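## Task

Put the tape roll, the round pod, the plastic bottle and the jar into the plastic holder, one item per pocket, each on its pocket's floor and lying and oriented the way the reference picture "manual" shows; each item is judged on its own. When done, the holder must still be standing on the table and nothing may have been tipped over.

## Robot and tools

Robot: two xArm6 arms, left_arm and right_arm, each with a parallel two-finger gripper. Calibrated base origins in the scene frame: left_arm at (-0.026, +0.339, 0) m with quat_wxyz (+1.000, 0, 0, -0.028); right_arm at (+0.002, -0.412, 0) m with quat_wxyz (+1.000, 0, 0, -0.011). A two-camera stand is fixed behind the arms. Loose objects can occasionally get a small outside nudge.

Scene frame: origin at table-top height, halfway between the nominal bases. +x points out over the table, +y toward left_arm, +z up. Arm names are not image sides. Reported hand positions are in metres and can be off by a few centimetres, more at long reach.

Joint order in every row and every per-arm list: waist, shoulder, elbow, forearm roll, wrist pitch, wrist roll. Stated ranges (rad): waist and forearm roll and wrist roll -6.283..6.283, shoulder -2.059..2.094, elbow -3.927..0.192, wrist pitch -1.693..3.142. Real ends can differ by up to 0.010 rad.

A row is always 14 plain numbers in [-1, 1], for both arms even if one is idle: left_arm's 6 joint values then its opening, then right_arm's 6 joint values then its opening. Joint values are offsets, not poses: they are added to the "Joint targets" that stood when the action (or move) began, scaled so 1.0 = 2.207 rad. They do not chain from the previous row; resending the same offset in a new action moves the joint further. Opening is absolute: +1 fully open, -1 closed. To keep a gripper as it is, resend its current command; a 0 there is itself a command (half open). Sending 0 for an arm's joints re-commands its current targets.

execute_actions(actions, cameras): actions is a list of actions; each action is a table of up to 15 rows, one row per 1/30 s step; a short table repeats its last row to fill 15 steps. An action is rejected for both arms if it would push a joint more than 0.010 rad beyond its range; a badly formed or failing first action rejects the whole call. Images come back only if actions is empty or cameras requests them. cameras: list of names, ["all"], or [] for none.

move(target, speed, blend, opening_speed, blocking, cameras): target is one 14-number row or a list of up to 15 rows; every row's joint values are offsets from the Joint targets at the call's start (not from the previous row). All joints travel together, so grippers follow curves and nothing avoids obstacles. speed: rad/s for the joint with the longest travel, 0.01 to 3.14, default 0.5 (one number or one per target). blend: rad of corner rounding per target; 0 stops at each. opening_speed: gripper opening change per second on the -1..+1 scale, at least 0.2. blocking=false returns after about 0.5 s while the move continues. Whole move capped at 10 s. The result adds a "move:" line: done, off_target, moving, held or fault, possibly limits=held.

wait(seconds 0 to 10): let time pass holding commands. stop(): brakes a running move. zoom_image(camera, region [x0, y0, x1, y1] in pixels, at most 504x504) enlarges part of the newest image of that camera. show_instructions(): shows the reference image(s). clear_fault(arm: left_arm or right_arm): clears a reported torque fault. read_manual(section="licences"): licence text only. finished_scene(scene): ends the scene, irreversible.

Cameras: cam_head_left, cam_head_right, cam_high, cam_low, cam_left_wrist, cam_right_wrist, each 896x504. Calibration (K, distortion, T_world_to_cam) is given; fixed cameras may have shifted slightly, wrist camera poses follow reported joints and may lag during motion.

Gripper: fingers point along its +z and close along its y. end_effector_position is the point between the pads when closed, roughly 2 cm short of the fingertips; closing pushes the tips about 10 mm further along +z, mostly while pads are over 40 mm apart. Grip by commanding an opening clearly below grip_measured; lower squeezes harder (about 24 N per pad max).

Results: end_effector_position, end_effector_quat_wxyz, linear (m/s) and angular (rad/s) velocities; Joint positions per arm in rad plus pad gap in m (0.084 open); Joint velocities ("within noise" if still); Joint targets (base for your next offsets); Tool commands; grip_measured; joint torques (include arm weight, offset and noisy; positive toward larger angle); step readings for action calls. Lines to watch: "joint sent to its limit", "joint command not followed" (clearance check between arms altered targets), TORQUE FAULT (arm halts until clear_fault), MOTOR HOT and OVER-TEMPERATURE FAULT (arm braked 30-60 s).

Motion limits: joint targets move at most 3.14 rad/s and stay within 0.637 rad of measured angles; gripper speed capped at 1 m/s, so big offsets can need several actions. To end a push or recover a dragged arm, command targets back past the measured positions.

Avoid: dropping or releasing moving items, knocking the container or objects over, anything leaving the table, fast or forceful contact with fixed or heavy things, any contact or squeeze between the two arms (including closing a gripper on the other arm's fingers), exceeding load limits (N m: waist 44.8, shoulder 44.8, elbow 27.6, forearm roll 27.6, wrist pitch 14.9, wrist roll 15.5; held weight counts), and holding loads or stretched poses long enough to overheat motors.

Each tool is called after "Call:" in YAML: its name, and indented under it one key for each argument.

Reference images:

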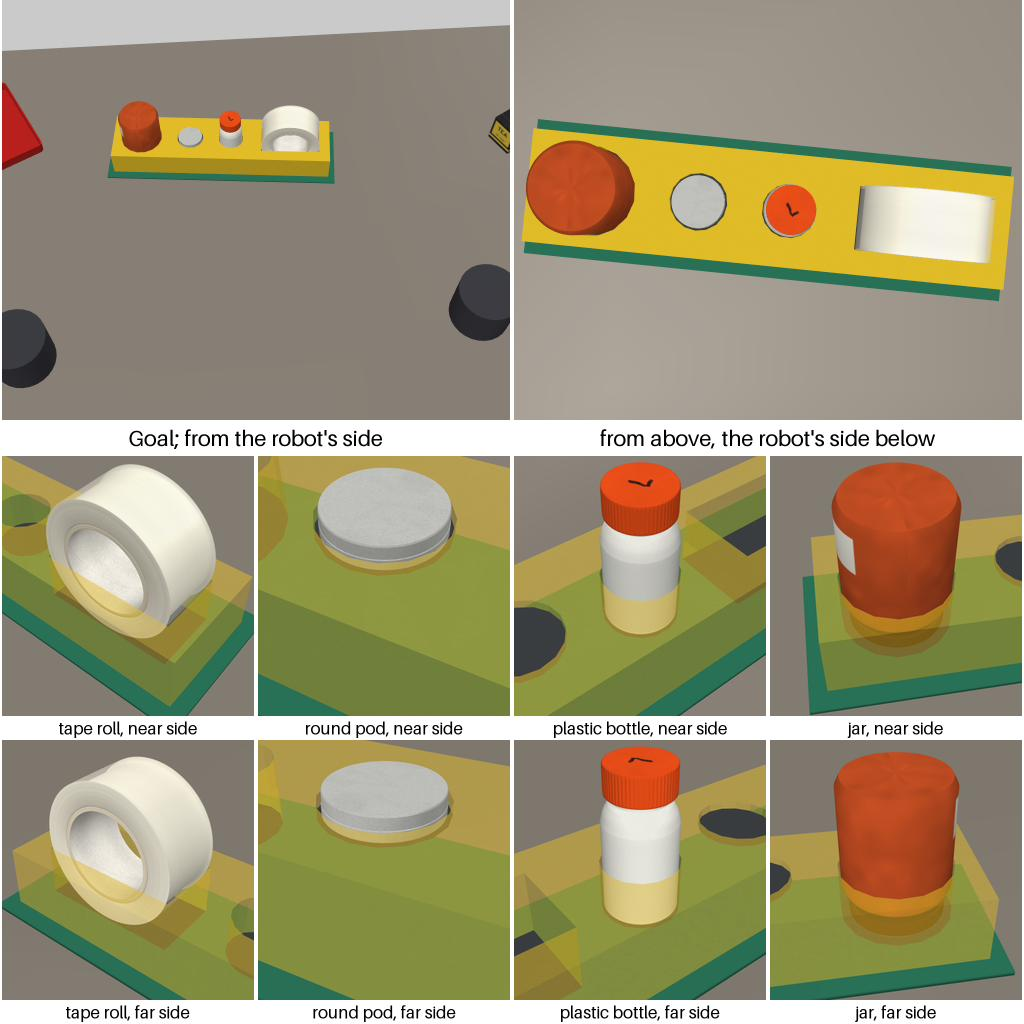

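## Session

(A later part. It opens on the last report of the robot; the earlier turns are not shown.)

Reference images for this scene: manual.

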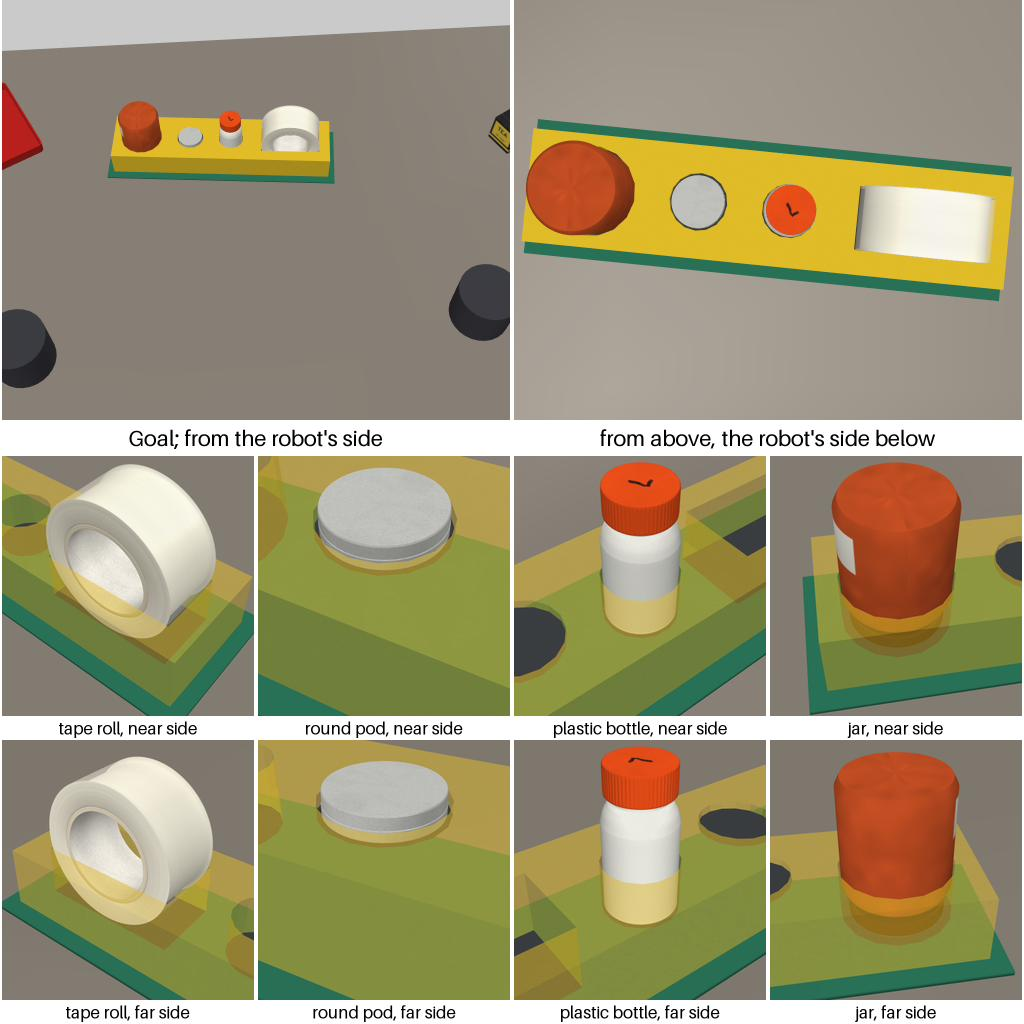

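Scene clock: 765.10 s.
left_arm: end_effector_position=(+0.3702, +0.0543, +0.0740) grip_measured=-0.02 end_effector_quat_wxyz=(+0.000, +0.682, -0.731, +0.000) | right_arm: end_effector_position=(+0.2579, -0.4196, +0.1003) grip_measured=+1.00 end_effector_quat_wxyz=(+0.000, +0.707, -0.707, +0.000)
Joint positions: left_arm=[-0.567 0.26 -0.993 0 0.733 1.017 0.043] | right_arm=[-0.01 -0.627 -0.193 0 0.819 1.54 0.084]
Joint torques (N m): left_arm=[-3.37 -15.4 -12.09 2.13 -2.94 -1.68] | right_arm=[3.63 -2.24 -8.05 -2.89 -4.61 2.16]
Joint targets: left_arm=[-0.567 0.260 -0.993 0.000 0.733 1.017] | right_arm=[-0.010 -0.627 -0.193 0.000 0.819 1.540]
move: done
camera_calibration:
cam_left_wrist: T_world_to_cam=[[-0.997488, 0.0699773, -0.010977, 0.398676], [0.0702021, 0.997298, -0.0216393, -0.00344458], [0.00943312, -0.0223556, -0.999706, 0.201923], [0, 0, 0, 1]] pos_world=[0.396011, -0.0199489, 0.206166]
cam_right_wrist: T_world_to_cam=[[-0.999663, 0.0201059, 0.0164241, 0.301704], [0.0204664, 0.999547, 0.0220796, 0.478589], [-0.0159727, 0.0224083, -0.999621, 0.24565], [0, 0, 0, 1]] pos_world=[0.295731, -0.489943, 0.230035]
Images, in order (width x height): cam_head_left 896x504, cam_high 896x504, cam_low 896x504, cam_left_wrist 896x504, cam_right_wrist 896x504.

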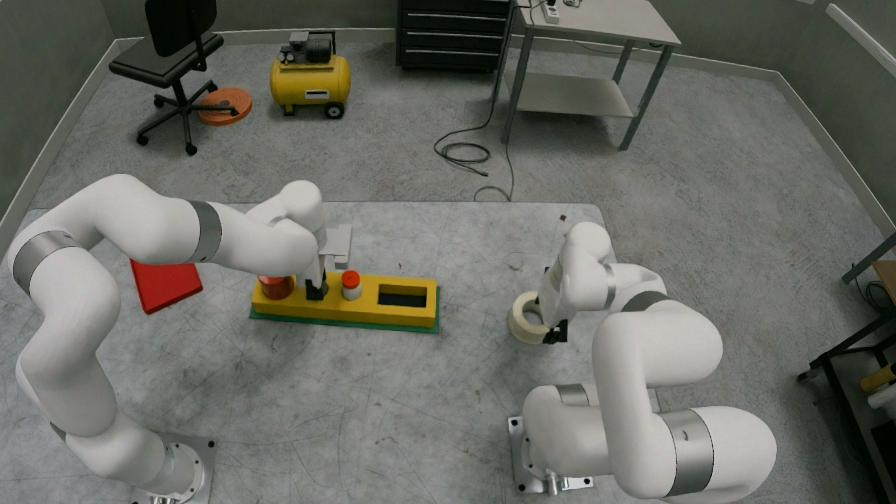

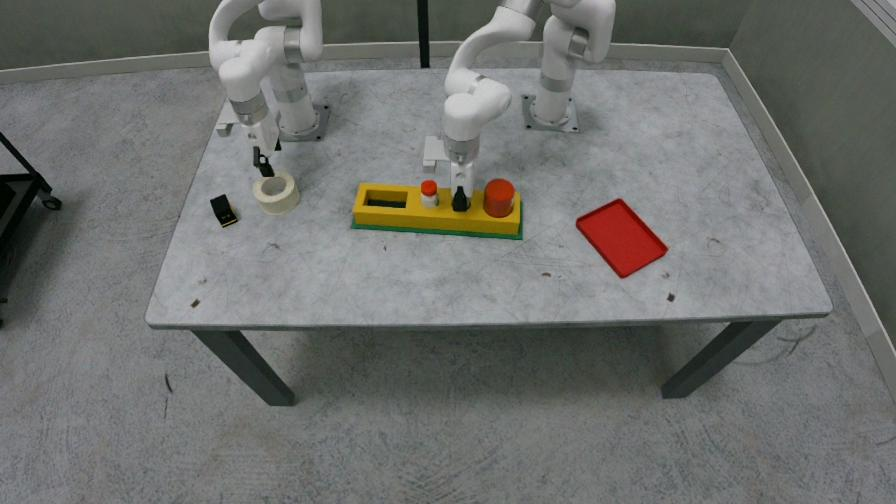

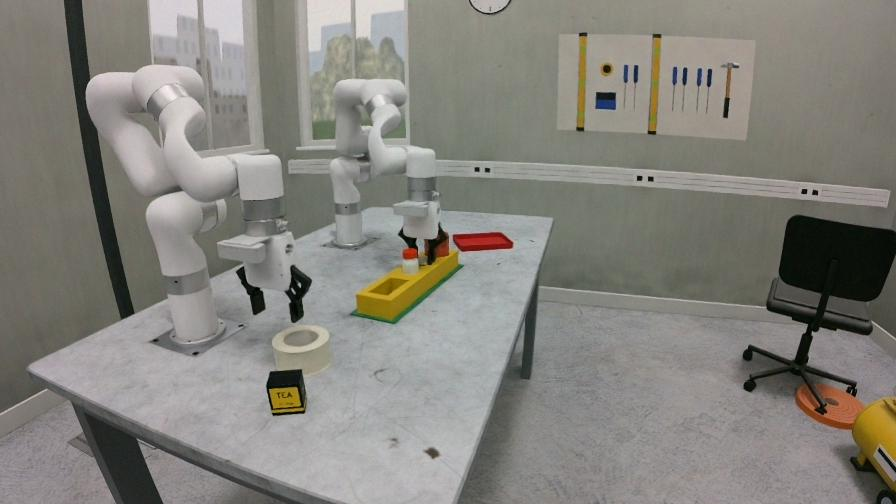

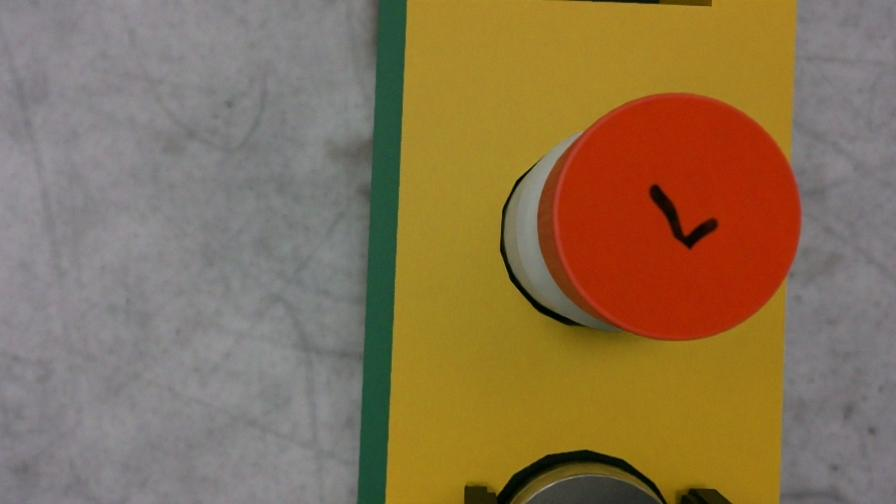

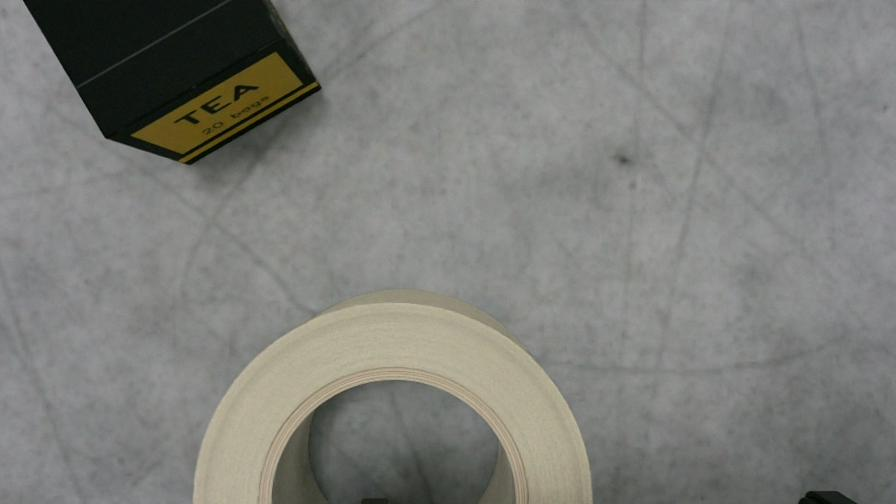

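Call:
move:
  target:
    - [-0.0006,0.0061,0.0006,0,-0.0068,-0.0006,-1,0,0.1326,0.0286,0,-0.1613,0,1]
    - [-0.0006,0.0061,0.0006,0,-0.0068,-0.0006,-1,0,0.1326,0.0286,0,-0.1613,0,-1]
  speed: [0.2,0.1]
  opening_speed: 0.8
  cameras: ["cam_head_left","cam_high","cam_low","cam_left_wrist","cam_right_wrist"]

Call:
zoom_image:
  camera: "cam_left_wrist"
  region: [452, 404, 712, 504]

Call:
zoom_image:
  camera: "cam_low"
  region: [405, 240, 445, 276]

Call:
zoom_image:
  camera: "cam_high"
  region: [445, 185, 480, 217]

Call:
zoom_image:
  camera: "cam_low"
  region: [230, 280, 370, 400]

Scene clock: 779.63 s.
left_arm: end_effector_position=(+0.3707, +0.0532, +0.0693) grip_measured=-0.02 end_effector_quat_wxyz=(+0.000, +0.682, -0.731, +0.001) | right_arm: end_effector_position=(+0.2580, -0.4197, +0.0303) grip_measured=-0.45 end_effector_quat_wxyz=(+0.000, +0.707, -0.707, +0.000)
Joint positions: left_arm=[-0.568 0.271 -0.992 0 0.718 1.016 0.043] | right_arm=[-0.01 -0.334 -0.13 0 0.463 1.54 0.024]
Joint torques (N m): left_arm=[-5.53 16.19 1.05 1.23 -7.23 -2.14] | right_arm=[2.74 -4.98 -6.23 -1.83 -1.27 2.21]
Joint targets: left_arm=[-0.568 0.274 -0.992 0.000 0.718 1.016] | right_arm=[-0.010 -0.334 -0.130 0.000 0.463 1.540]
move: done
camera_calibration:
cam_left_wrist: T_world_to_cam=[[-0.997464, 0.0699256, -0.0132835, 0.39934], [0.070219, 0.997265, -0.023082, -0.00237845], [0.0116331, -0.0239562, -0.999645, 0.196389], [0, 0, 0, 1]] pos_world=[0.396209, -0.0208474, 0.201569]
cam_right_wrist: T_world_to_cam=[[-0.999668, 0.0201114, 0.0161203, 0.303105], [0.020462, 0.999551, 0.0218858, 0.480163], [-0.0156729, 0.0222084, -0.999631, 0.175596], [0, 0, 0, 1]] pos_world=[0.295931, -0.489943, 0.160137]
Images, in order (width x height): cam_head_left 896x504, cam_high 896x504, cam_low 896x504, cam_left_wrist 896x504, cam_right_wrist 896x504.

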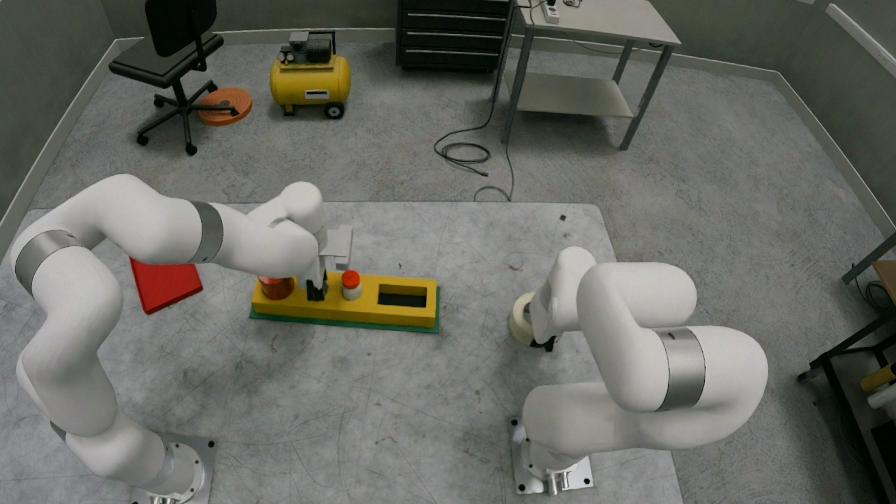

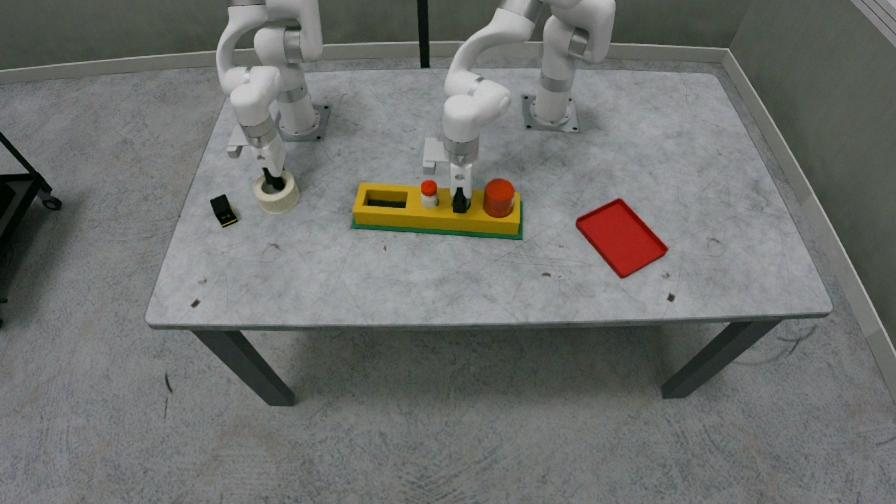

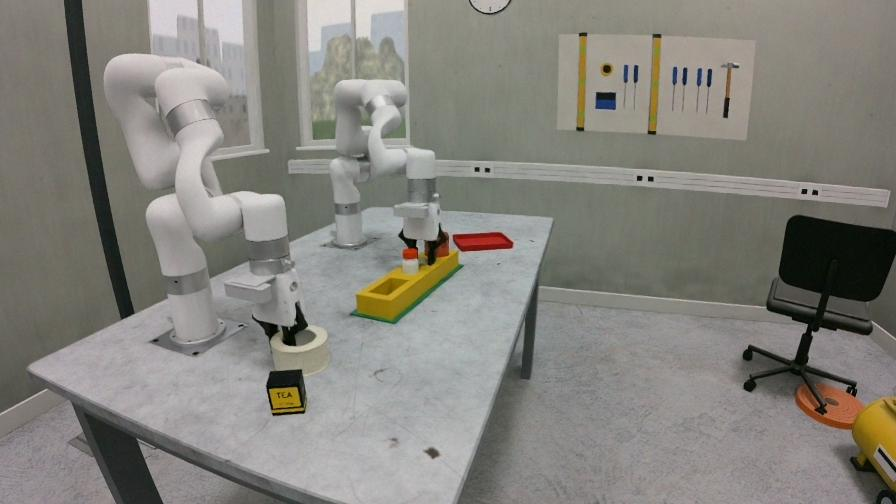

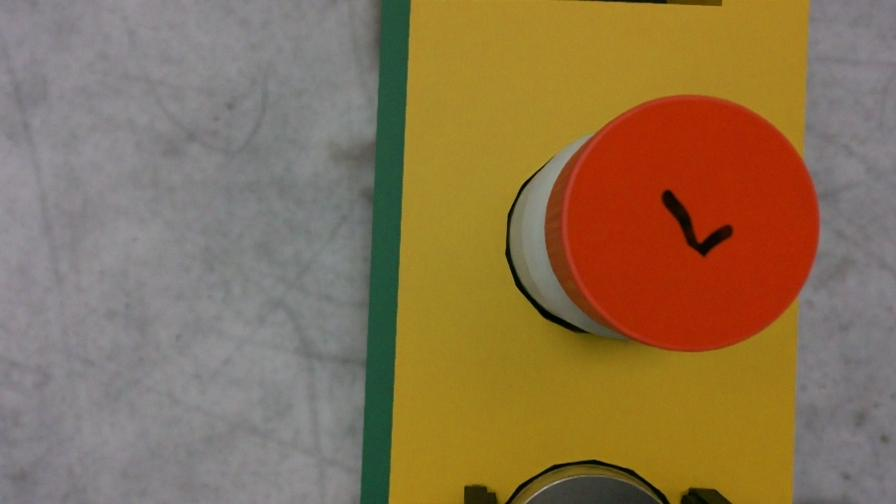

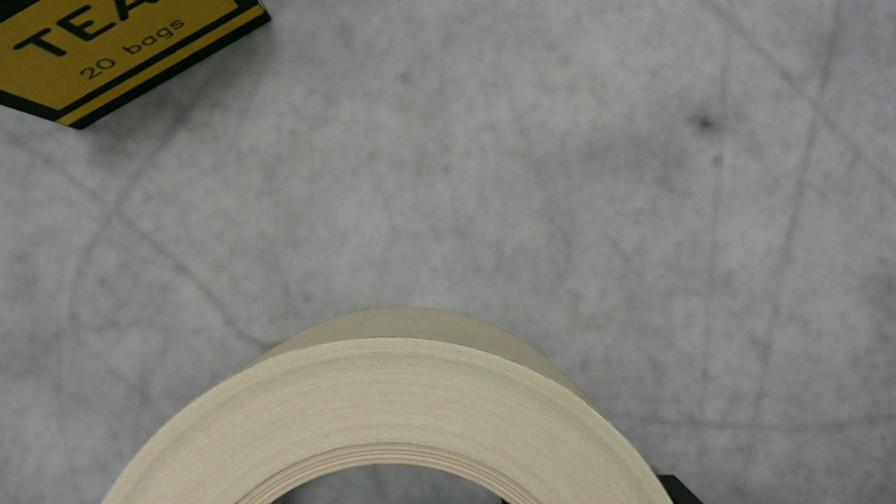

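Scaled by 1.938 from the camera's 896x504 image, which has a finer 1280x720 frame.

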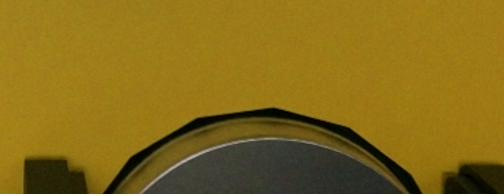

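Scaled by 12.600 from the camera's 896x504 image, which has a finer 1280x720 frame.

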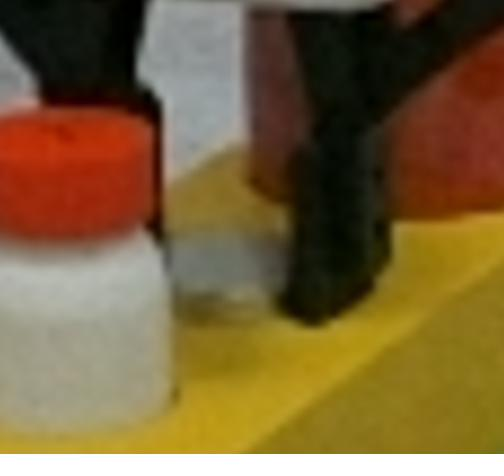

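Scaled by 14.400 from the camera's 896x504 image, which has a finer 1280x720 frame.

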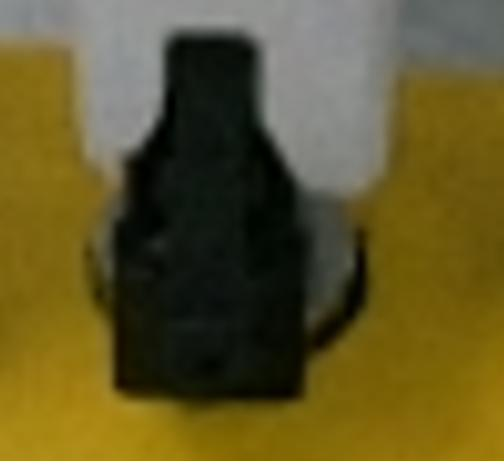

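Scaled by 3.600 from the camera's 896x504 image, which has a finer 1280x720 frame.

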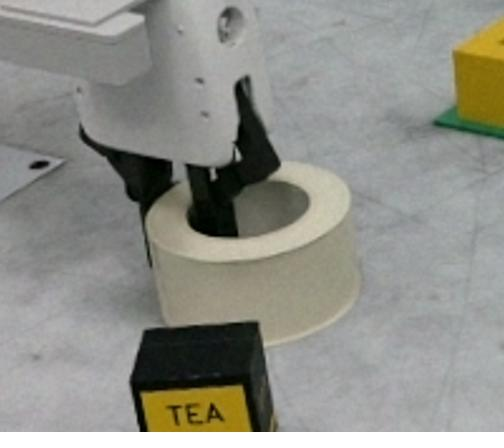

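Call:
move:
  target:
    - [0,-0.0017,-0.0002,0,0.0019,0,-1,0,0,0,0,0,0,-1]
    - [0,-0.0017,-0.0002,0,0.0019,0,1,0,0,0,0,0,0,-1]
    - [0,-0.0864,-0.0621,0,0.1484,0,1,0,-0.2203,-0.1826,0,0.4029,0,-1]
    - [0.4566,-0.155,0.0631,-0.603,0.5236,-0.1492,1,0.586,0.2554,-0.1933,-0.7986,0.4728,-0.1307,-1]
  speed: [0.1,0.1,0.45,0.8]
  blend: [0,0,0.04,0]
  opening_speed: 0.9
  cameras: ["cam_head_left","cam_head_right","cam_high","cam_low","cam_right_wrist"]

Call:
zoom_image:
  camera: "cam_high"
  region: [340, 130, 540, 250]

Call:
zoom_image:
  camera: "cam_low"
  region: [330, 200, 480, 330]

Call:
zoom_image:
  camera: "cam_head_left"
  region: [250, 230, 450, 350]

Scene clock: 821.50 s.
left_arm: end_effector_position=(+0.3607, +0.2196, +0.3609) grip_measured=+1.00 end_effector_quat_wxyz=(+0.707, +0.707, +0.000, +0.000) | right_arm: end_effector_position=(+0.3460, -0.1289, +0.1604) grip_measured=-0.46 end_effector_quat_wxyz=(+0.526, +0.526, +0.472, +0.473)
Joint positions: left_arm=[0.439 -0.068 -0.853 -1.331 1.874 0.687 0.084] | right_arm=[1.284 0.229 -0.556 -1.762 1.507 1.251 0.024]
Joint torques (N m): left_arm=[2.77 -21.94 -8.74 -4.98 2.2 -1.68] | right_arm=[3.77 -15.43 -8.7 -3.86 6.02 -1.98]
Joint targets: left_arm=[0.439 -0.068 -0.853 -1.331 1.874 0.687] | right_arm=[1.284 0.229 -0.556 -1.762 1.507 1.251]
move: done
camera_calibration:
cam_right_wrist: T_world_to_cam=[[-0.0193744, -0.0190387, 0.999631, -0.118936], [-0.128467, -0.991483, -0.0213734, -0.0132635], [0.991525, -0.128833, 0.0167635, -0.230368], [0, 0, 0, 1]] pos_world=[0.224408, -0.0450941, 0.122471]
Images, in order (width x height): cam_head_left 896x504, cam_head_right 896x504, cam_high 896x504, cam_low 896x504, cam_right_wrist 896x504.

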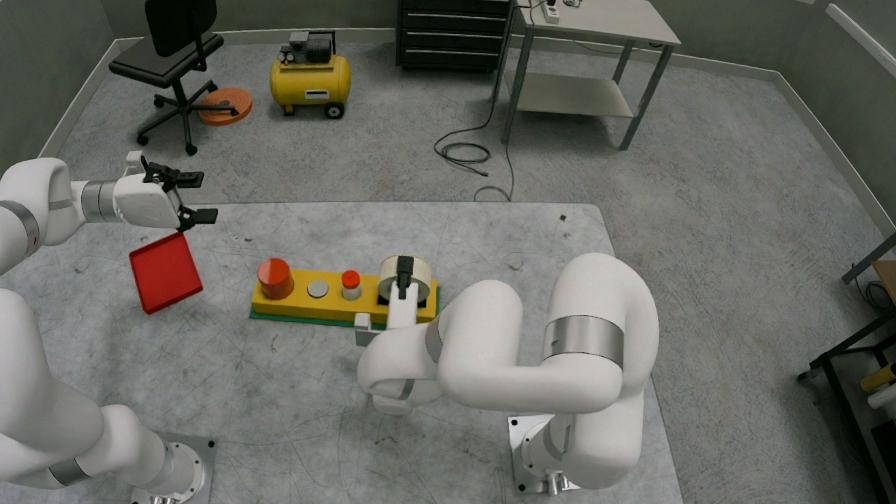

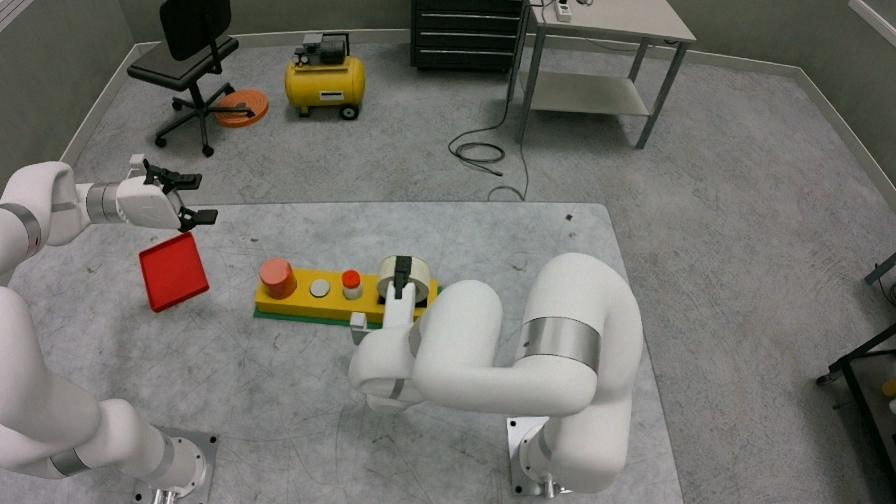

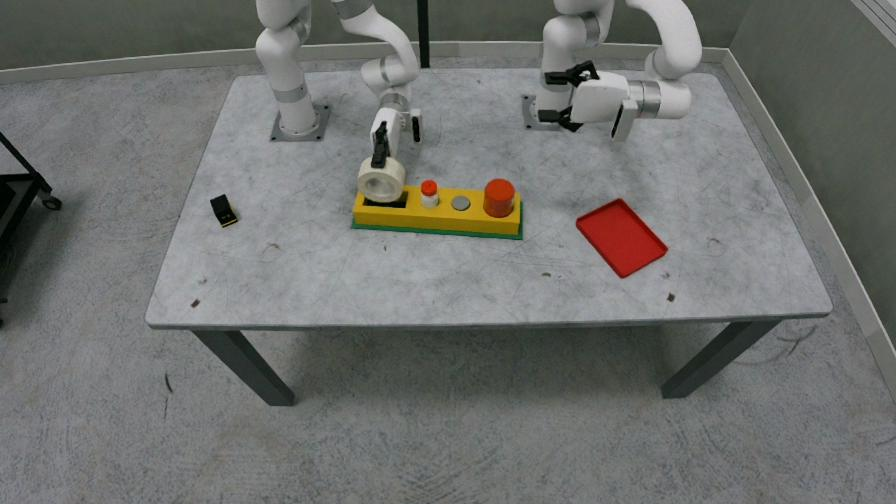

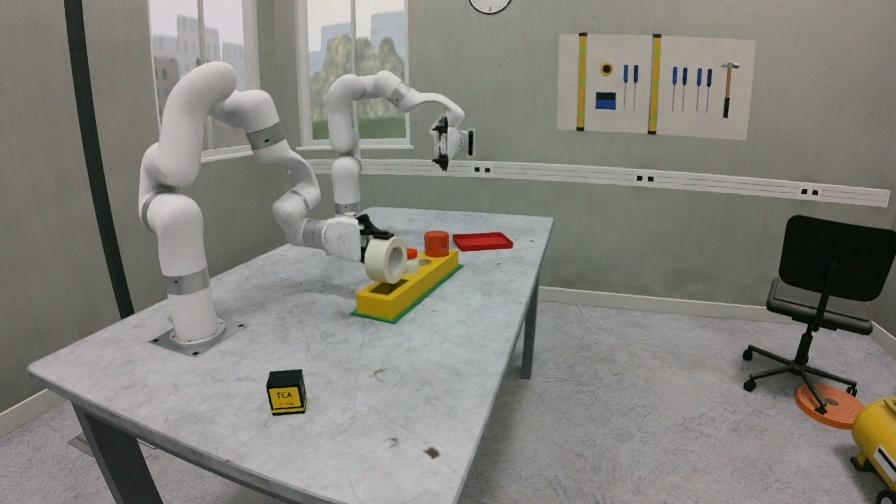

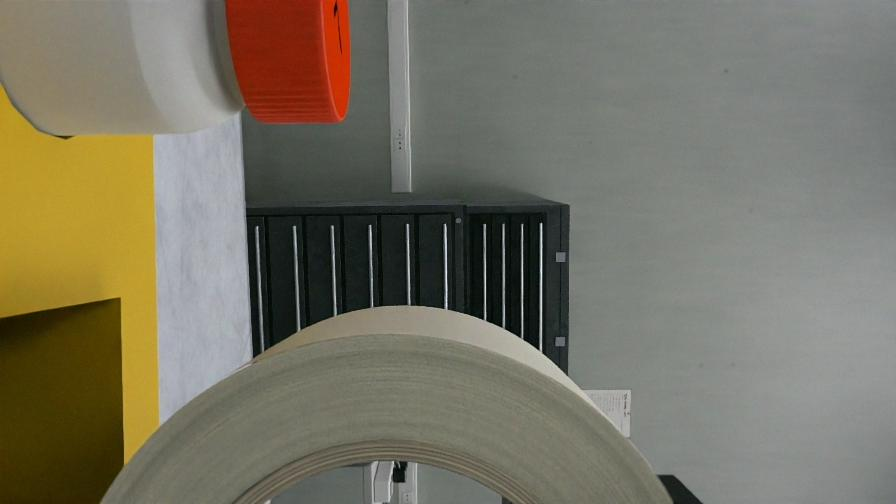

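Scaled by 2.520 from the camera's 896x504 image, which has a finer 1280x720 frame.

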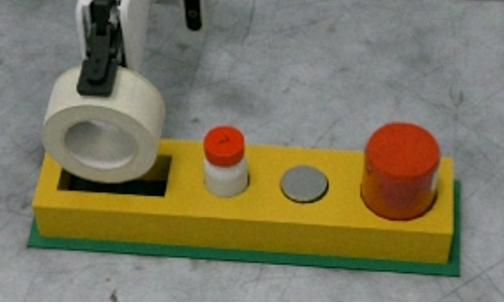

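Scaled by 3.360 from the camera's 896x504 image, which has a finer 1280x720 frame.

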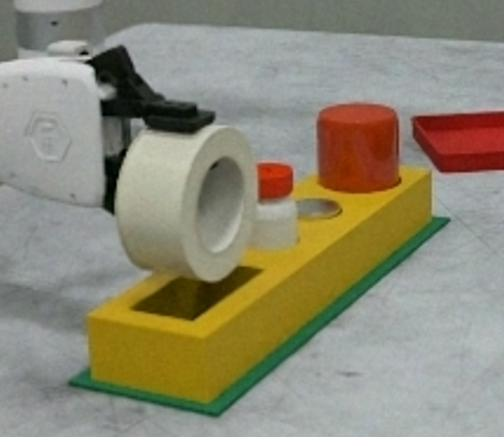

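Scaled by 2.520 from the camera's 896x504 image, which has a finer 1280x720 frame.

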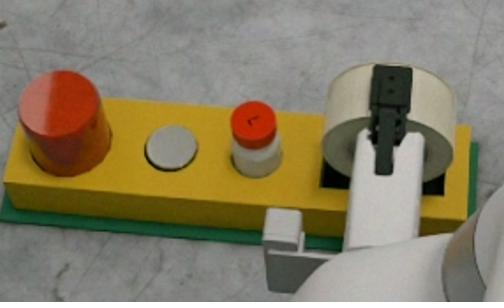

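Call:
zoom_image:
  camera: "cam_high"
  region: [345, 150, 435, 230]

Call:
zoom_image:
  camera: "cam_low"
  region: [350, 220, 440, 310]

Call:
zoom_image:
  camera: "cam_head_left"
  region: [360, 240, 450, 330]

Call:
zoom_image:
  camera: "cam_head_right"
  region: [360, 240, 450, 330]

Scaled by 5.600 from the camera's 896x504 image, which has a finer 1280x720 frame.

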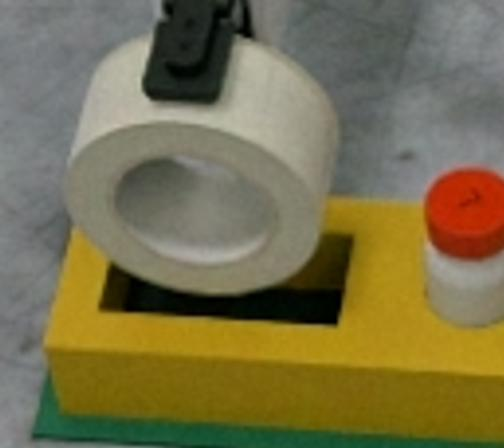

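Scaled by 5.600 from the camera's 896x504 image, which has a finer 1280x720 frame.

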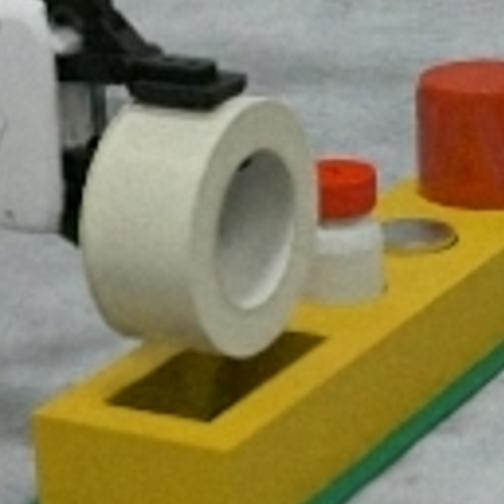

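Scaled by 5.600 from the camera's 896x504 image, which has a finer 1280x720 frame.

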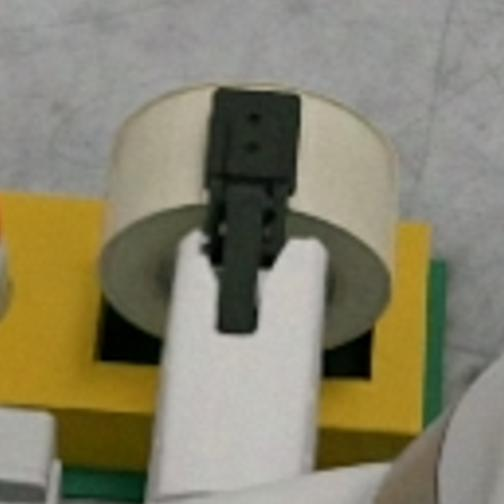

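Scaled by 5.600 from the camera's 896x504 image, which has a finer 1280x720 frame.

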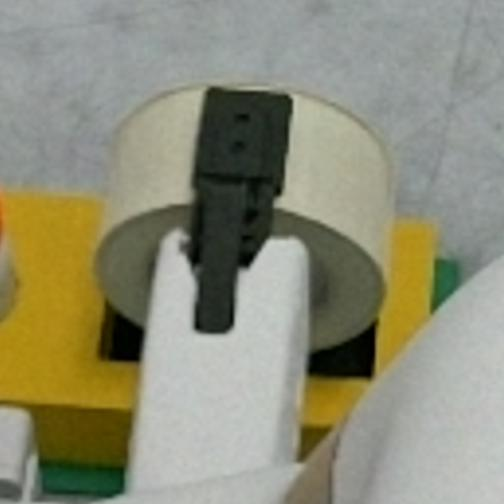

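Call:
move:
  target: [0,0,0,0,0,0,1,0.0011,0.036,-0.0131,-0.0003,0.0047,0.0224,-1]
  speed: 0.06
  cameras: ["cam_head_left","cam_head_right","cam_high","cam_low"]

Call:
zoom_image:
  camera: "cam_high"
  region: [345, 150, 435, 230]

Call:
zoom_image:
  camera: "cam_low"
  region: [350, 220, 440, 310]

Call:
zoom_image:
  camera: "cam_head_left"
  region: [360, 240, 450, 330]

Call:
zoom_image:
  camera: "cam_head_right"
  region: [360, 240, 450, 330]

Scene clock: 846.03 s.
left_arm: end_effector_position=(+0.3607, +0.2196, +0.3609) grip_measured=+1.00 end_effector_quat_wxyz=(+0.707, +0.707, +0.000, +0.000) | right_arm: end_effector_position=(+0.3464, -0.1271, +0.1400) grip_measured=-0.46 end_effector_quat_wxyz=(+0.526, +0.526, +0.473, +0.473) end_effector_velocity=(+0.001, +0.001, +0.002) end_effector_angular_velocity=(+0.001, -0.007, +0.000)
Joint positions: left_arm=[0.439 -0.068 -0.853 -1.331 1.874 0.687 0.084] | right_arm=[1.286 0.309 -0.585 -1.763 1.516 1.301 0.024]
Joint velocities: left_arm=[within noise] | right_arm=[0 0 -0.002 -0.001 0.006 0 0]
Joint torques (N m): left_arm=[2.58 -22.03 -9.12 -5.03 1.03 -0.57] | right_arm=[2.04 -16.98 -8.2 0.86 6.3 2.31]
Joint targets: left_arm=[0.439 -0.068 -0.853 -1.331 1.874 0.687] | right_arm=[1.286 0.309 -0.585 -1.763 1.517 1.301]
move: done
Images, in order (width x height): cam_head_left 896x504, cam_head_right 896x504, cam_high 896x504, cam_low 896x504.

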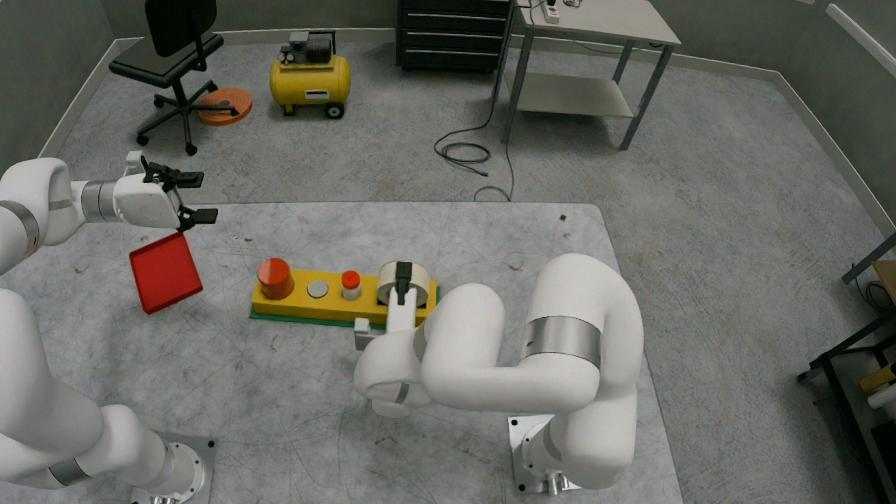

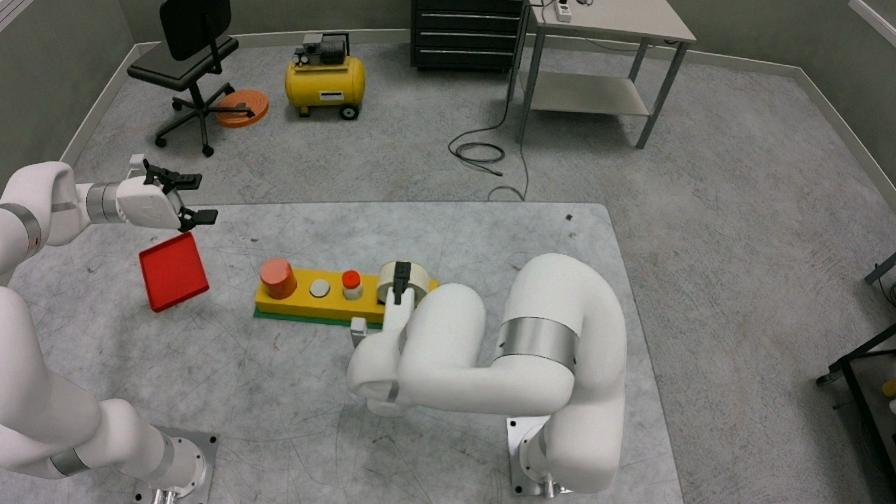

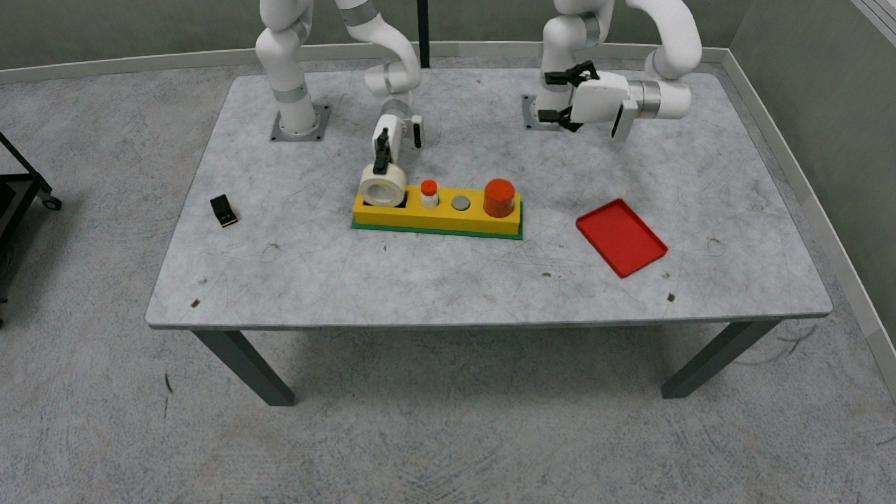

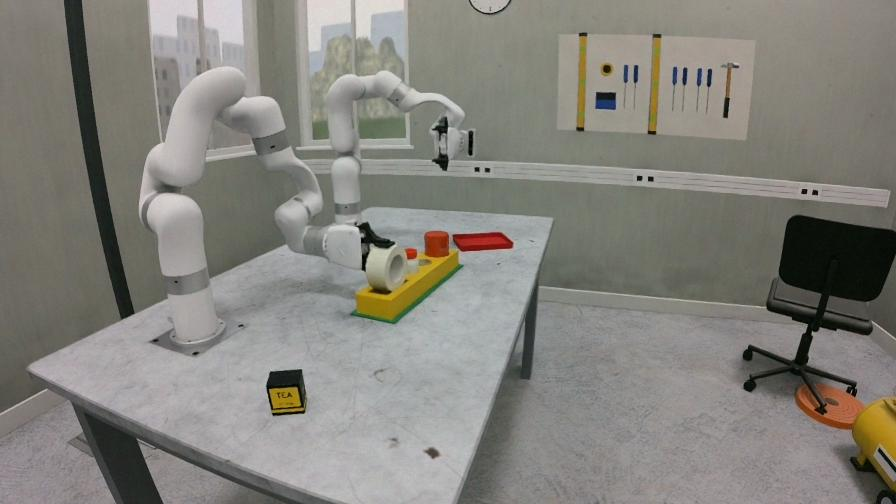

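Scaled by 5.600 from the camera's 896x504 image, which has a finer 1280x720 frame.

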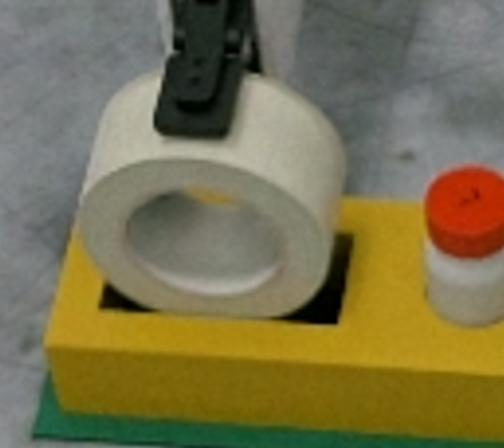

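Scaled by 5.600 from the camera's 896x504 image, which has a finer 1280x720 frame.

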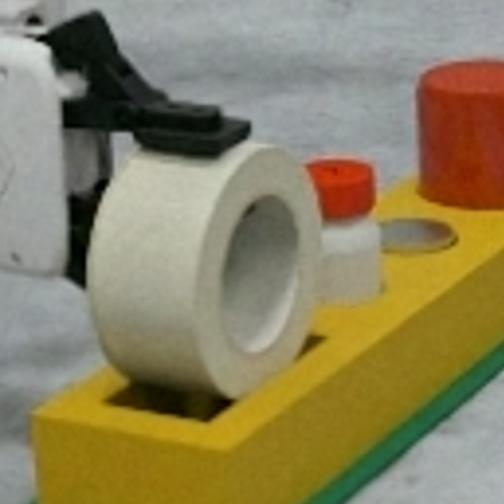

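Scaled by 5.600 from the camera's 896x504 image, which has a finer 1280x720 frame.

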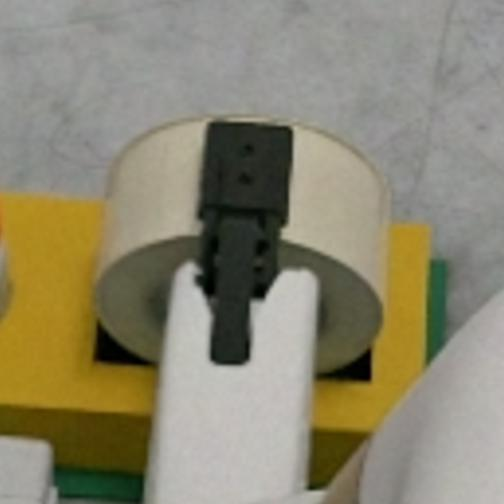

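Scaled by 5.600 from the camera's 896x504 image, which has a finer 1280x720 frame.

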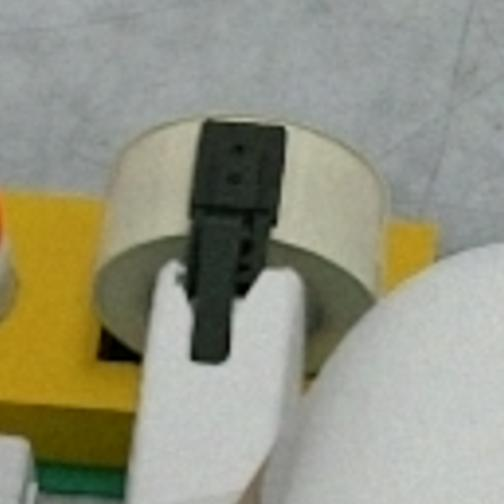

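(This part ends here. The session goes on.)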